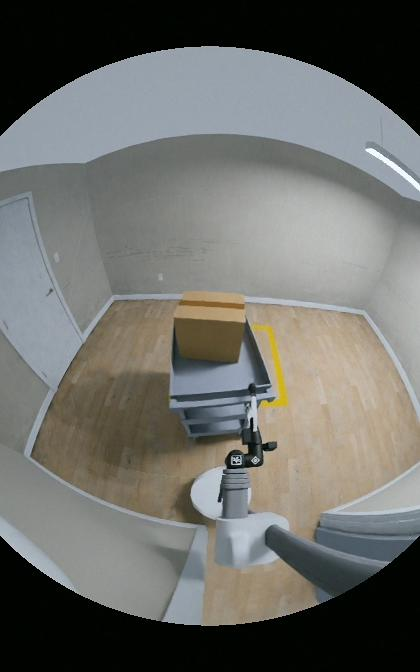

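Emit:
{"fn": "move", "kwargs": {"blocking": false, "r2": {"base":{"translate_m":0.03,"strafe_m":0.05},"joints":{"wrist_yaw_rad":0.25,"arm_m":0.02},"pace":"slow","speeds":{"wrist_yaw_rad":0.5}}, "cameras": []}}

Emit:
{"fn": "wait", "kwargs": {"seconds": 4, "cameras": []}}

Emit:
{"fn": "move", "kwargs": {"blocking": false, "r2": {"joints":{"gripper_m":-0.03}}, "cameras": []}}

Emit:
{"fn": "wait", "kwargs": {"seconds": 3, "cameras": ["r2_head_camera","r2_wrist_camera"]}}

Scene clock: 1469.73 s.
move: r2 moving
r1: as last shown
r1.base_tilt: forward=-1.6 right=+1.2
r1.lidar_m: 1.14 0.40 0.38 3.19 3.26 4.17 - 2.45 1.65 1.49 1.55 1.24
r1.servo_current: wrist_yaw_rad=59(72) wrist_pitch_rad=39(52) wrist_roll_rad=52(65) gripper_m=59(72)
r1.contact_limits: arm_m 0.9; strafe_m 0.8
r1.wrist_depth_mm: - - 248 184 252 254 257 / - - 249 251 252 255 257 / - - 249 252 253 255 257 / - - 250 252 254 256 257 / - - 250 252 254 257 258 / - - 196 183 255 257 258 / - 159 251 190 156 258 259
r2.base_odometry: x=-3.017 y=-1.017 heading=+0.038
r2.turned_by_wheels: -0.002
r2.turned_by_imu: -0.001
r2.base_tilt: forward=-0.7 right=+0.1
r2.lidar_m: 0.39 0.40 2.02 1.07 0.40 0.27 0.27 1.15 0.84 1.36 2.88 0.44
r2.base_status: translate_m moving; strafe_m moving
r2.joint_positions: lift_m=+0.677 arm_m=+0.012 wrist_yaw_rad=+0.161 wrist_pitch_rad=+0.003 wrist_roll_rad=+1.569 gripper_m=+0.100
r2.joint_status: arm_m moving; wrist_yaw_rad moving
r2.measured_speeds: translate_m=+0.024 strafe_m=+0.041 rotate_rad=+0.003 lift_m=+0.000 arm_m=+0.041 wrist_yaw_rad=+0.520 wrist_pitch_rad=+0.000 wrist_roll_rad=+0.000
r2.motor_effort: lift_m=+19(19) arm_m=+17(17) wheel_0=-10(10) wheel_1=+9(10) wheel_2=-18(18)
r2.servo_current: wrist_yaw_rad=598(631) wrist_pitch_rad=39(46) wrist_roll_rad=52(59) gripper_m=46(59)
r2.hand_pose: x=+0.4814 y=-0.0402 z=+0.8542 quat_wxyz=(+0.705, +0.704, +0.058, +0.056) (m; r2's base frame)
r2.wrist_depth_mm: - - - - - 1756 1182 / - - - 181 243 249 1118 / - - - 181 241 1661 - / - - 603 180 242 - - / - 445 442 181 241 - - / - 459 198 180 193 - - / - 480 477 112 242 - -
pictures: none
No camera images: "cameras" was empty.

Scene clock: 1471.03 s.
earlier move: r2 done
r1.base_odometry: x=-1.746 y=-0.941 heading=+0.846
r1.turned_by_wheels: +0.000
r1.turned_by_imu: +0.000
r1.base_tilt: forward=-1.6 right=+1.3
r1.lidar_m: 1.14 0.40 0.35 3.18 3.24 4.18 - 2.43 1.65 1.50 1.54 1.20
r1.base_status: not commanded
r1.joint_positions: lift_m=+0.720 arm_m=+0.120 wrist_yaw_rad=+1.708 wrist_pitch_rad=+0.002 wrist_roll_rad=+0.000 gripper_m=-0.037
r1.joint_status: not commanded
r1.measured_speeds: all 0
r1.motor_effort: lift_m=+24(24) arm_m=+0(1) wheel_0=+14(15) wheel_1=+3(3) wheel_2=-1(1)
r1.servo_current: wrist_yaw_rad=59(78) wrist_pitch_rad=46(59) wrist_roll_rad=65(65) gripper_m=65(78)
r1.contact_limits: arm_m 0.9; strafe_m 0.8
r1.hand_pose: x=+0.3379 y=+0.2977 z=+0.8972 quat_wxyz=(+0.657, -0.001, +0.001, +0.754) (m; r1's base frame)
r1.wrist_depth_mm: - - 248 184 252 254 257 / - - 249 251 253 255 258 / - - 250 251 253 256 258 / - - 250 252 254 256 257 / - - 250 252 254 256 258 / - - 196 183 255 257 259 / - 159 250 190 157 258 259
r2.base_odometry: x=-2.994 y=-0.977 heading=+0.039
r2.turned_by_wheels: +0.001
r2.turned_by_imu: +0.002
r2.base_tilt: forward=-0.7 right=+0.1
r2.lidar_m: 0.42 0.45 1.97 1.16 0.45 0.30 0.30 1.16 0.92 1.42 2.92 0.49
r2.base_status: done
r2.joint_positions: lift_m=+0.677 arm_m=+0.020 wrist_yaw_rad=+0.247 wrist_pitch_rad=+0.003 wrist_roll_rad=+1.569 gripper_m=+0.100
r2.joint_status: all done
r2.measured_speeds: all 0
r2.motor_effort: lift_m=+19(19) arm_m=+8(17) wheel_0=-4(12) wheel_1=+4(10) wheel_2=-4(18)
r2.servo_current: wrist_yaw_rad=46(631) wrist_pitch_rad=46(46) wrist_roll_rad=39(59) gripper_m=52(59)
r2.hand_pose: x=+0.4917 y=-0.0142 z=+0.8542 quat_wxyz=(+0.702, +0.701, +0.088, +0.086) (m; r2's base frame)
r2.wrist_depth_mm: - - - 189 248 251 251 / - - - 195 251 1863 - / - - 525 198 258 - - / - 484 473 206 264 - - / - - 500 210 270 - - / - - 198 215 196 759 - / - - - 112 - 1921 -
wait: 1.30 of 4 s (r2 has come to rest)
pictures: none
No camera images: "cameras" was empty.

Scene clock: 1471.53 s.
move: r2 moving
r1: as last shown
r1.lidar_m: 1.15 0.39 0.39 3.19 3.26 4.18 - 2.42 1.64 1.51 1.56 1.26
r1.motor_effort: lift_m=+24(24) arm_m=+1(1) wheel_0=+15(15) wheel_1=+3(3) wheel_2=-1(1)
r1.servo_current: wrist_yaw_rad=72(72) wrist_pitch_rad=46(52) wrist_roll_rad=72(72) gripper_m=72(72)
r1.contact_limits: arm_m 0.9; strafe_m 0.8
r1.wrist_depth_mm: - - 248 184 252 254 256 / - - 249 252 253 254 257 / - - 250 251 253 255 258 / - - 249 252 254 256 258 / - - 250 252 254 256 258 / - - 196 183 255 257 259 / - 159 250 190 157 258 259
r2.base_odometry: x=-2.994 y=-0.977 heading=+0.039
r2.turned_by_wheels: +0.000
r2.turned_by_imu: +0.000
r2.base_tilt: forward=-0.7 right=+0.1
r2.lidar_m: 0.45 0.44 1.97 1.12 0.43 0.30 0.28 1.19 0.90 1.45 2.91 0.49
r2.base_status: not commanded
r2.joint_positions: lift_m=+0.677 arm_m=+0.020 wrist_yaw_rad=+0.247 wrist_pitch_rad=+0.003 wrist_roll_rad=+1.569 gripper_m=+0.083
r2.joint_status: gripper_m moving
r2.measured_speeds: all 0
r2.motor_effort: lift_m=+19(19) arm_m=+8(8) wheel_0=-4(4) wheel_1=+4(5) wheel_2=-5(5)
r2.servo_current: wrist_yaw_rad=39(59) wrist_pitch_rad=33(46) wrist_roll_rad=52(52) gripper_m=111(124)
r2.hand_pose: x=+0.4917 y=-0.0142 z=+0.8542 quat_wxyz=(+0.702, +0.701, +0.088, +0.086) (m; r2's base frame)
r2.wrist_depth_mm: - - - 189 246 251 252 / - - - 195 251 1863 - / - - 521 198 258 - - / - 488 477 205 265 - - / - - 504 211 271 - - / - - 198 214 200 778 - / - - - 112 - 1921 -
pictures: none
No camera images: "cameras" was empty.

Scene clock: 1473.00 s.
earlier move: r2 done
r1.base_odometry: x=-1.746 y=-0.941 heading=+0.846
r1.turned_by_wheels: +0.000
r1.turned_by_imu: +0.000
r1.base_tilt: forward=-1.6 right=+1.2
r1.lidar_m: 1.12 0.37 0.36 3.20 3.26 4.20 - 2.44 1.65 1.50 1.53 1.26
r1.base_status: not commanded
r1.joint_positions: lift_m=+0.720 arm_m=+0.120 wrist_yaw_rad=+1.708 wrist_pitch_rad=+0.002 wrist_roll_rad=+0.000 gripper_m=-0.037
r1.joint_status: not commanded
r1.measured_speeds: all 0
r1.motor_effort: lift_m=+24(24) arm_m=+0(1) wheel_0=+14(15) wheel_1=+3(3) wheel_2=-1(1)
r1.servo_current: wrist_yaw_rad=65(78) wrist_pitch_rad=46(52) wrist_roll_rad=46(72) gripper_m=72(78)
r1.contact_limits: arm_m 0.9; strafe_m 0.8
r1.hand_pose: x=+0.3379 y=+0.2977 z=+0.8972 quat_wxyz=(+0.657, -0.001, +0.001, +0.754) (m; r1's base frame)
r1.wrist_depth_mm: - - 248 184 252 254 256 / - - 248 251 253 255 257 / - - 249 251 253 255 257 / - - 250 252 254 257 258 / - - 250 253 254 256 258 / - - 196 183 255 256 259 / - 159 250 189 157 258 259
r2.base_odometry: x=-2.994 y=-0.977 heading=+0.039
r2.turned_by_wheels: +0.000
r2.turned_by_imu: +0.000
r2.base_tilt: forward=-0.7 right=+0.1
r2.lidar_m: 0.42 0.45 1.98 1.15 0.42 0.31 0.29 1.19 0.92 1.46 2.92 0.48
r2.base_status: not commanded
r2.joint_positions: lift_m=+0.677 arm_m=+0.020 wrist_yaw_rad=+0.248 wrist_pitch_rad=+0.003 wrist_roll_rad=+1.569 gripper_m=-0.028
r2.joint_status: all done
r2.measured_speeds: all 0
r2.motor_effort: lift_m=+19(19) arm_m=+4(8) wheel_0=-4(5) wheel_1=+4(5) wheel_2=-2(5)
r2.servo_current: wrist_yaw_rad=46(65) wrist_pitch_rad=39(46) wrist_roll_rad=46(59) gripper_m=156(332)
r2.hand_pose: x=+0.4919 y=-0.0138 z=+0.8543 quat_wxyz=(+0.702, +0.701, +0.089, +0.087) (m; r2's base frame)
r2.wrist_depth_mm: - - - 181 237 244 243 / - - - 186 241 - - / - - 508 191 250 - - / - - 469 196 255 - - / - - 500 202 263 - - / - - 184 205 179 - - / - - - 112 - - -
wait: 1.47 of 3 s (r2 has come to rest)
pictures: r2_head_camera, r2_wrist_camera
Images, in order (width x height): r2_head_camera 420x560, r2_wrist_camera 616x392.

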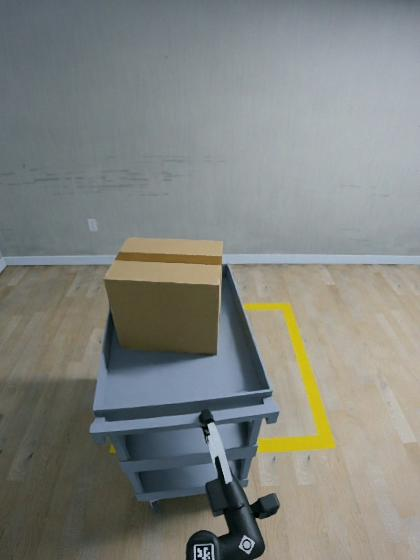

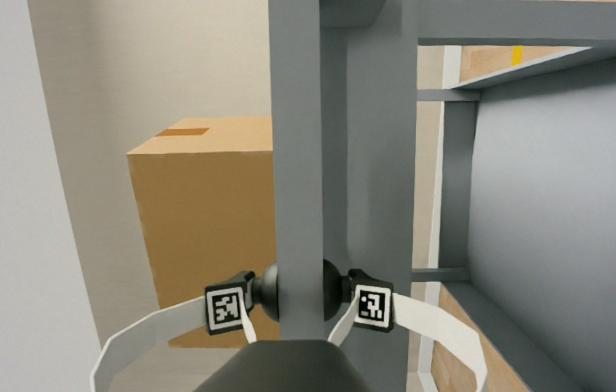

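Emit:
{"fn": "move", "kwargs": {"blocking": false, "r2": {"base":{"translate_m":0.25,"strafe_m":0.06},"pace":"slow","contact_limits":{"translate_m":0.7}}, "cameras": []}}

Emit:
{"fn": "wait", "kwargs": {"seconds": 8, "cameras": ["r2_head_camera","r2_head_left_camera","r2_head_right_camera"]}}

Scene clock: 1480.80 s.
move: r2 moving
r1: as last shown
r1.lidar_m: 1.16 0.39 0.38 3.20 3.24 4.18 - 2.45 1.65 1.48 1.53 1.25
r1.motor_effort: lift_m=+24(24) arm_m=+1(1) wheel_0=+14(15) wheel_1=+3(3) wheel_2=-1(1)
r1.servo_current: wrist_yaw_rad=65(85) wrist_pitch_rad=39(46) wrist_roll_rad=39(65) gripper_m=65(72)
r1.contact_limits: arm_m 0.9; strafe_m 0.8
r1.wrist_depth_mm: - - 248 184 253 254 256 / - - 249 251 253 255 257 / - - 249 251 253 255 258 / - - 250 252 253 255 258 / - - 249 252 254 256 259 / - - 195 183 255 257 259 / - 159 250 189 156 257 259
r2.base_odometry: x=-2.982 y=-0.973 heading=+0.040
r2.turned_by_wheels: +0.000
r2.turned_by_imu: +0.001
r2.base_tilt: forward=-0.7 right=+0.1
r2.lidar_m: 0.43 0.45 1.95 1.20 0.44 0.31 0.30 1.21 0.91 1.54 2.92 0.48
r2.base_status: translate_m moving; strafe_m moving
r2.joint_positions: lift_m=+0.677 arm_m=+0.020 wrist_yaw_rad=+0.248 wrist_pitch_rad=+0.003 wrist_roll_rad=+1.569 gripper_m=-0.028
r2.joint_status: not commanded
r2.measured_speeds: translate_m=+0.051 strafe_m=+0.012 rotate_rad=+0.005 lift_m=+0.000 arm_m=+0.000 wrist_yaw_rad=+0.000 wrist_pitch_rad=+0.000 wrist_roll_rad=+0.000
r2.motor_effort: lift_m=+19(19) arm_m=+4(5) wheel_0=+2(7) wheel_1=+9(9) wheel_2=-11(14)
r2.servo_current: wrist_yaw_rad=46(59) wrist_pitch_rad=46(46) wrist_roll_rad=52(59) gripper_m=130(163)
r2.contact_limits: translate_m 0.7
r2.hand_pose: x=+0.4919 y=-0.0138 z=+0.8543 quat_wxyz=(+0.702, +0.701, +0.089, +0.087) (m; r2's base frame)
r2.wrist_depth_mm: - - - 180 236 239 240 / - - - 186 241 1983 - / - - 512 190 247 - - / - - 469 195 254 - - / - - 500 201 262 - - / - - 183 204 178 750 - / - - - 113 - - -
pictures: none
No camera images: "cameras" was empty.

Scene clock: 1484.13 s.
earlier move: r2 done
r1.base_odometry: x=-1.746 y=-0.941 heading=+0.846
r1.turned_by_wheels: +0.000
r1.turned_by_imu: +0.000
r1.base_tilt: forward=-1.6 right=+1.2
r1.lidar_m: 1.15 0.38 0.35 3.20 3.23 4.20 - 2.42 1.65 1.51 1.54 1.26
r1.base_status: not commanded
r1.joint_positions: lift_m=+0.720 arm_m=+0.120 wrist_yaw_rad=+1.708 wrist_pitch_rad=+0.002 wrist_roll_rad=+0.000 gripper_m=-0.037
r1.joint_status: not commanded
r1.measured_speeds: all 0
r1.motor_effort: lift_m=+24(24) arm_m=+0(1) wheel_0=+14(15) wheel_1=+3(3) wheel_2=-1(1)
r1.servo_current: wrist_yaw_rad=52(85) wrist_pitch_rad=39(52) wrist_roll_rad=59(72) gripper_m=72(78)
r1.contact_limits: arm_m 0.9; strafe_m 0.8
r1.hand_pose: x=+0.3379 y=+0.2977 z=+0.8972 quat_wxyz=(+0.657, -0.001, +0.001, +0.754) (m; r1's base frame)
r1.wrist_depth_mm: - - 248 184 253 255 256 / - - 249 252 252 255 258 / - - 249 252 253 255 258 / - - 250 252 254 256 258 / - - 250 253 254 256 259 / - - 196 183 255 257 260 / - 159 250 190 157 257 259
r2.base_odometry: x=-2.747 y=-0.907 heading=+0.040
r2.turned_by_wheels: +0.000
r2.turned_by_imu: +0.002
r2.base_tilt: forward=-0.7 right=+0.1
r2.lidar_m: 0.43 0.46 1.90 1.84 0.78 0.56 0.54 1.26 1.09 2.55 3.00 0.48
r2.base_status: done
r2.joint_positions: lift_m=+0.677 arm_m=+0.020 wrist_yaw_rad=+0.251 wrist_pitch_rad=+0.003 wrist_roll_rad=+1.569 gripper_m=-0.028
r2.joint_status: not commanded
r2.measured_speeds: all 0
r2.motor_effort: lift_m=+19(19) arm_m=+4(5) wheel_0=+8(13) wheel_1=+6(9) wheel_2=-6(14)
r2.servo_current: wrist_yaw_rad=39(59) wrist_pitch_rad=39(52) wrist_roll_rad=39(65) gripper_m=130(163)
r2.contact_limits: translate_m 0.7
r2.hand_pose: x=+0.4919 y=-0.0132 z=+0.8543 quat_wxyz=(+0.702, +0.701, +0.089, +0.087) (m; r2's base frame)
r2.wrist_depth_mm: - - - 176 231 247 234 / - - - 179 237 - - / - 449 473 187 245 - - / - - 469 195 252 - - / - - 508 200 262 - - / - - 183 203 178 741 - / - - - 112 - 1983 544
wait: 3.33 of 8 s (r2 has come to rest)
pictures: r2_head_camera, r2_head_left_camera, r2_head_right_camera
Images, in order (width x height): r2_head_camera 420x560, r2_head_left_camera 420x672, r2_head_right_camera 420x672.

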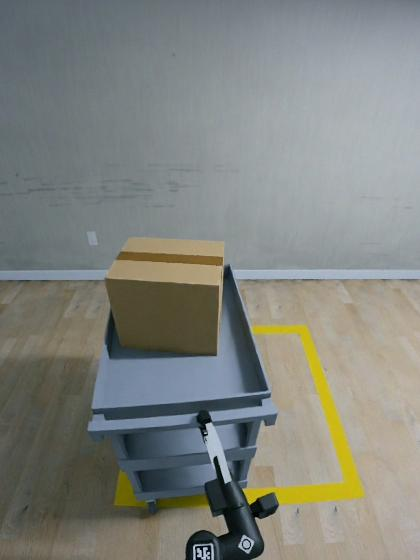

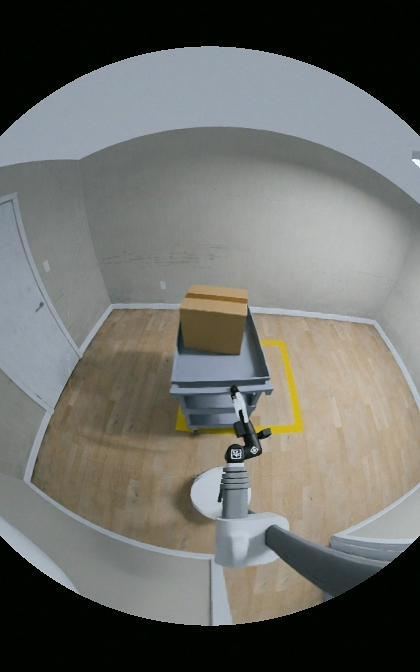

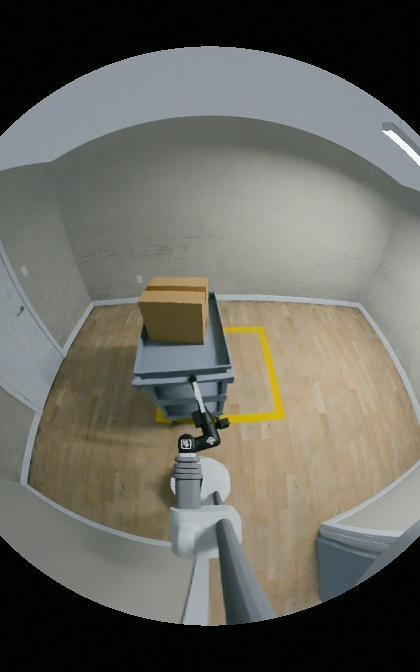

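Emit:
{"fn": "move", "kwargs": {"blocking": false, "r2": {"base":{"translate_m":0.0,"strafe_m":0.2},"pace":"slow","contact_limits":{"strafe_m":0.7}}, "cameras": []}}

Emit:
{"fn": "wait", "kwargs": {"seconds": 8, "cameras": ["r2_head_camera"]}}

Scene clock: 1491.97 s.
move: r2 moving
r1: as last shown
r1.lidar_m: 1.14 0.39 0.35 3.19 3.26 4.19 - 2.40 1.65 1.52 1.55 1.26
r1.motor_effort: lift_m=+24(24) arm_m=+1(1) wheel_0=+15(15) wheel_1=+3(3) wheel_2=-1(1)
r1.servo_current: wrist_yaw_rad=52(72) wrist_pitch_rad=39(46) wrist_roll_rad=59(59) gripper_m=72(72)
r1.contact_limits: arm_m 0.9; strafe_m 0.8
r1.wrist_depth_mm: - - 248 184 252 255 256 / - - 249 251 252 254 257 / - - 250 251 253 255 257 / - - 249 251 254 255 258 / - - 250 252 255 256 258 / - - 196 183 254 257 259 / - 159 250 189 157 257 259
r2.base_odometry: x=-2.748 y=-0.893 heading=+0.040
r2.turned_by_wheels: +0.000
r2.turned_by_imu: +0.000
r2.base_tilt: forward=-0.7 right=+0.1
r2.lidar_m: 0.45 0.42 1.86 1.83 0.78 0.57 0.54 1.30 1.09 2.52 2.98 0.47
r2.base_status: translate_m moving; strafe_m moving
r2.joint_positions: lift_m=+0.677 arm_m=+0.020 wrist_yaw_rad=+0.248 wrist_pitch_rad=+0.003 wrist_roll_rad=+1.569 gripper_m=-0.028
r2.joint_status: not commanded
r2.measured_speeds: translate_m=+0.000 strafe_m=+0.056 rotate_rad=+0.000 lift_m=+0.000 arm_m=+0.000 wrist_yaw_rad=-0.030 wrist_pitch_rad=+0.000 wrist_roll_rad=+0.000
r2.motor_effort: lift_m=+19(19) arm_m=+4(5) wheel_0=-9(9) wheel_1=+8(10) wheel_2=+1(7)
r2.servo_current: wrist_yaw_rad=39(59) wrist_pitch_rad=46(46) wrist_roll_rad=39(65) gripper_m=124(137)
r2.contact_limits: strafe_m 0.7
r2.hand_pose: x=+0.4919 y=-0.0139 z=+0.8543 quat_wxyz=(+0.702, +0.701, +0.089, +0.087) (m; r2's base frame)
r2.wrist_depth_mm: - - - 179 234 247 245 / - - - 183 239 - - / - 449 488 190 247 - - / - - 469 195 253 - - / - - 500 200 259 - - / - - 182 204 179 723 - / - - - 112 - 1983 -
pictures: none
No camera images: "cameras" was empty.

Scene clock: 1494.60 s.
earlier move: r2 done
r1.base_odometry: x=-1.746 y=-0.941 heading=+0.846
r1.turned_by_wheels: +0.000
r1.turned_by_imu: +0.000
r1.base_tilt: forward=-1.6 right=+1.3
r1.lidar_m: 1.14 0.38 0.35 3.18 3.24 4.15 - 2.44 1.66 1.49 1.57 1.27
r1.base_status: not commanded
r1.joint_positions: lift_m=+0.720 arm_m=+0.120 wrist_yaw_rad=+1.708 wrist_pitch_rad=+0.002 wrist_roll_rad=+0.000 gripper_m=-0.037
r1.joint_status: not commanded
r1.measured_speeds: all 0
r1.motor_effort: lift_m=+24(24) arm_m=+1(1) wheel_0=+14(15) wheel_1=+3(4) wheel_2=-1(1)
r1.servo_current: wrist_yaw_rad=72(85) wrist_pitch_rad=39(52) wrist_roll_rad=65(65) gripper_m=72(78)
r1.contact_limits: arm_m 0.9; strafe_m 0.8
r1.hand_pose: x=+0.3379 y=+0.2977 z=+0.8972 quat_wxyz=(+0.657, -0.001, +0.001, +0.754) (m; r1's base frame)
r1.wrist_depth_mm: - - 248 184 252 255 257 / - - 249 250 253 256 257 / - - 250 251 254 256 257 / - - 249 251 254 256 258 / - - 250 253 253 256 258 / - - 196 183 255 257 259 / - 159 251 190 157 258 259
r2.base_odometry: x=-2.755 y=-0.707 heading=+0.040
r2.turned_by_wheels: +0.000
r2.turned_by_imu: -0.001
r2.base_tilt: forward=-0.7 right=+0.1
r2.lidar_m: 0.44 0.50 1.69 1.62 0.72 0.56 0.53 0.56 1.24 2.52 3.08 0.44
r2.base_status: done
r2.joint_positions: lift_m=+0.677 arm_m=+0.020 wrist_yaw_rad=+0.242 wrist_pitch_rad=+0.003 wrist_roll_rad=+1.569 gripper_m=-0.028
r2.joint_status: not commanded
r2.measured_speeds: all 0
r2.motor_effort: lift_m=+19(19) arm_m=+5(5) wheel_0=-8(16) wheel_1=+3(10) wheel_2=+0(7)
r2.servo_current: wrist_yaw_rad=52(65) wrist_pitch_rad=39(52) wrist_roll_rad=46(65) gripper_m=130(137)
r2.contact_limits: strafe_m 0.7
r2.hand_pose: x=+0.4918 y=-0.0157 z=+0.8543 quat_wxyz=(+0.703, +0.701, +0.086, +0.084) (m; r2's base frame)
r2.wrist_depth_mm: - - 535 145 200 - - / - 418 433 158 213 - - / - 449 449 166 229 - - / - - 504 180 247 - - / - - 569 199 263 - - / - - 182 206 179 1708 544 / - - - 112 - 1808 484
wait: 2.63 of 8 s (r2 has come to rest)
pictures: r2_head_camera
Images, in order (width x height): r2_head_camera 420x560.

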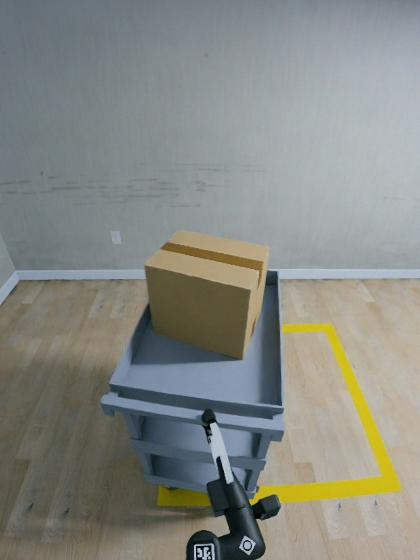

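Emit:
{"fn": "move", "kwargs": {"blocking": false, "r2": {"base":{"translate_m":0.3,"strafe_m":-0.07},"pace":"slow","contact_limits":{"translate_m":0.7}}, "cameras": []}}

Emit:
{"fn": "wait", "kwargs": {"seconds": 8, "cameras": ["r2_head_camera","r2_head_right_camera"]}}

Scene clock: 1499.20 s.
move: r2 moving
r1: as last shown
r1.lidar_m: 1.14 0.39 0.37 3.21 3.23 4.18 - 2.44 1.62 1.52 1.55 1.26
r1.motor_effort: lift_m=+24(24) arm_m=+1(1) wheel_0=+14(15) wheel_1=+3(3) wheel_2=-1(1)
r1.servo_current: wrist_yaw_rad=59(78) wrist_pitch_rad=39(46) wrist_roll_rad=52(72) gripper_m=65(72)
r1.contact_limits: arm_m 0.9; strafe_m 0.8
r1.wrist_depth_mm: - - 248 184 253 255 257 / - - 248 251 253 255 257 / - - 249 252 254 256 257 / - - 250 252 255 256 258 / - - 250 252 255 257 257 / - - 196 183 255 257 259 / - 159 250 190 157 258 259
r2.base_odometry: x=-2.743 y=-0.709 heading=+0.040
r2.turned_by_wheels: +0.000
r2.turned_by_imu: +0.001
r2.base_tilt: forward=-0.7 right=+0.1
r2.lidar_m: 0.45 0.48 1.68 1.65 0.77 0.57 0.55 0.58 1.27 2.55 3.05 0.43
r2.base_status: translate_m moving; strafe_m moving
r2.joint_positions: lift_m=+0.677 arm_m=+0.020 wrist_yaw_rad=+0.246 wrist_pitch_rad=+0.003 wrist_roll_rad=+1.569 gripper_m=-0.028
r2.joint_status: not commanded
r2.measured_speeds: translate_m=+0.050 strafe_m=-0.011 rotate_rad=+0.002 lift_m=+0.000 arm_m=+0.000 wrist_yaw_rad=+0.037 wrist_pitch_rad=+0.000 wrist_roll_rad=+0.000
r2.motor_effort: lift_m=+19(19) arm_m=+5(5) wheel_0=+9(12) wheel_1=+7(7) wheel_2=-13(14)
r2.servo_current: wrist_yaw_rad=52(72) wrist_pitch_rad=39(46) wrist_roll_rad=46(52) gripper_m=130(130)
r2.contact_limits: translate_m 0.7
r2.hand_pose: x=+0.4918 y=-0.0145 z=+0.8543 quat_wxyz=(+0.702, +0.701, +0.088, +0.086) (m; r2's base frame)
r2.wrist_depth_mm: - - 517 140 192 - - / - 427 413 150 206 - - / - 445 439 158 220 - - / - - 496 173 239 - - / - - 564 191 257 1983 - / - - 183 200 180 1708 539 / - - - 112 - 1808 488
pictures: none
No camera images: "cameras" was empty.

Scene clock: 1503.03 s.
earlier move: r2 done
r1.base_odometry: x=-1.746 y=-0.941 heading=+0.846
r1.turned_by_wheels: +0.000
r1.turned_by_imu: +0.000
r1.base_tilt: forward=-1.6 right=+1.2
r1.lidar_m: 1.16 0.38 0.37 3.19 3.25 4.18 - 2.45 1.65 1.50 1.55 1.28
r1.base_status: not commanded
r1.joint_positions: lift_m=+0.720 arm_m=+0.120 wrist_yaw_rad=+1.708 wrist_pitch_rad=+0.002 wrist_roll_rad=+0.000 gripper_m=-0.037
r1.joint_status: not commanded
r1.measured_speeds: all 0
r1.motor_effort: lift_m=+24(24) arm_m=+1(1) wheel_0=+15(15) wheel_1=+3(3) wheel_2=-1(1)
r1.servo_current: wrist_yaw_rad=52(91) wrist_pitch_rad=46(52) wrist_roll_rad=52(72) gripper_m=65(72)
r1.contact_limits: arm_m 0.9; strafe_m 0.8
r1.hand_pose: x=+0.3379 y=+0.2977 z=+0.8972 quat_wxyz=(+0.657, -0.001, +0.001, +0.754) (m; r1's base frame)
r1.wrist_depth_mm: - - 248 184 252 255 257 / - - 248 251 253 255 257 / - - 249 252 253 255 257 / - - 250 252 254 256 258 / - - 250 253 254 257 258 / - - 196 183 255 257 259 / - 159 250 189 156 257 259
r2.base_odometry: x=-2.453 y=-0.765 heading=+0.041
r2.turned_by_wheels: +0.001
r2.turned_by_imu: +0.023
r2.base_tilt: forward=-0.7 right=+0.1
r2.lidar_m: 0.42 0.44 1.70 1.67 1.15 0.82 0.83 1.44 1.39 2.99 2.61 0.39
r2.base_status: done
r2.joint_positions: lift_m=+0.677 arm_m=+0.020 wrist_yaw_rad=+0.258 wrist_pitch_rad=+0.003 wrist_roll_rad=+1.569 gripper_m=-0.029
r2.joint_status: not commanded
r2.measured_speeds: all 0
r2.motor_effort: lift_m=+19(19) arm_m=+4(5) wheel_0=+10(17) wheel_1=+6(14) wheel_2=-3(20)
r2.servo_current: wrist_yaw_rad=52(72) wrist_pitch_rad=46(46) wrist_roll_rad=52(59) gripper_m=78(137)
r2.contact_limits: translate_m 0.7
r2.hand_pose: x=+0.4920 y=-0.0110 z=+0.8544 quat_wxyz=(+0.702, +0.701, +0.092, +0.090) (m; r2's base frame)
r2.wrist_depth_mm: - - - 126 178 189 - / - 466 459 132 187 - - / - 407 407 140 199 - - / - 445 452 148 211 - - / - 500 496 156 224 - - / - - 185 169 182 1708 - / - - - 112 252 1863 492
wait: 3.83 of 8 s (r2 has come to rest)
pictures: r2_head_camera, r2_head_right_camera
Images, in order (width x height): r2_head_camera 420x560, r2_head_right_camera 420x672.

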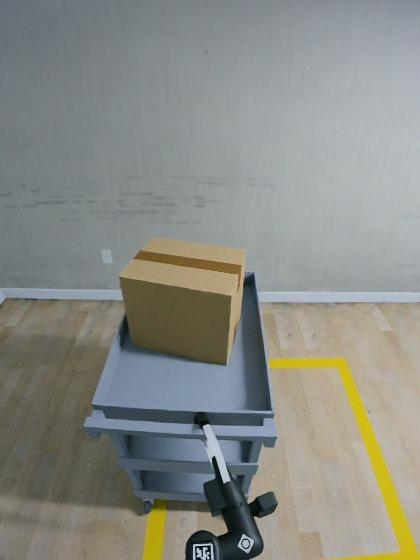

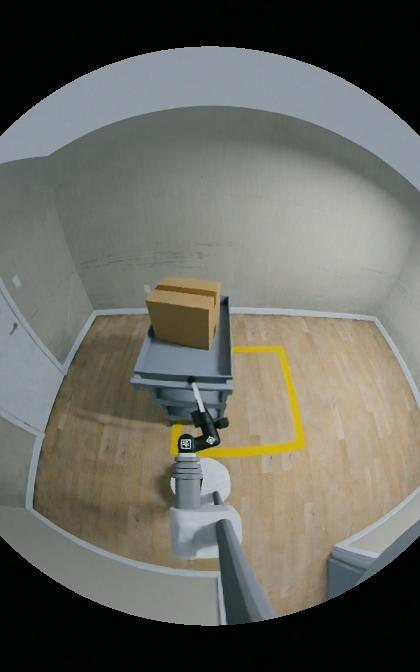

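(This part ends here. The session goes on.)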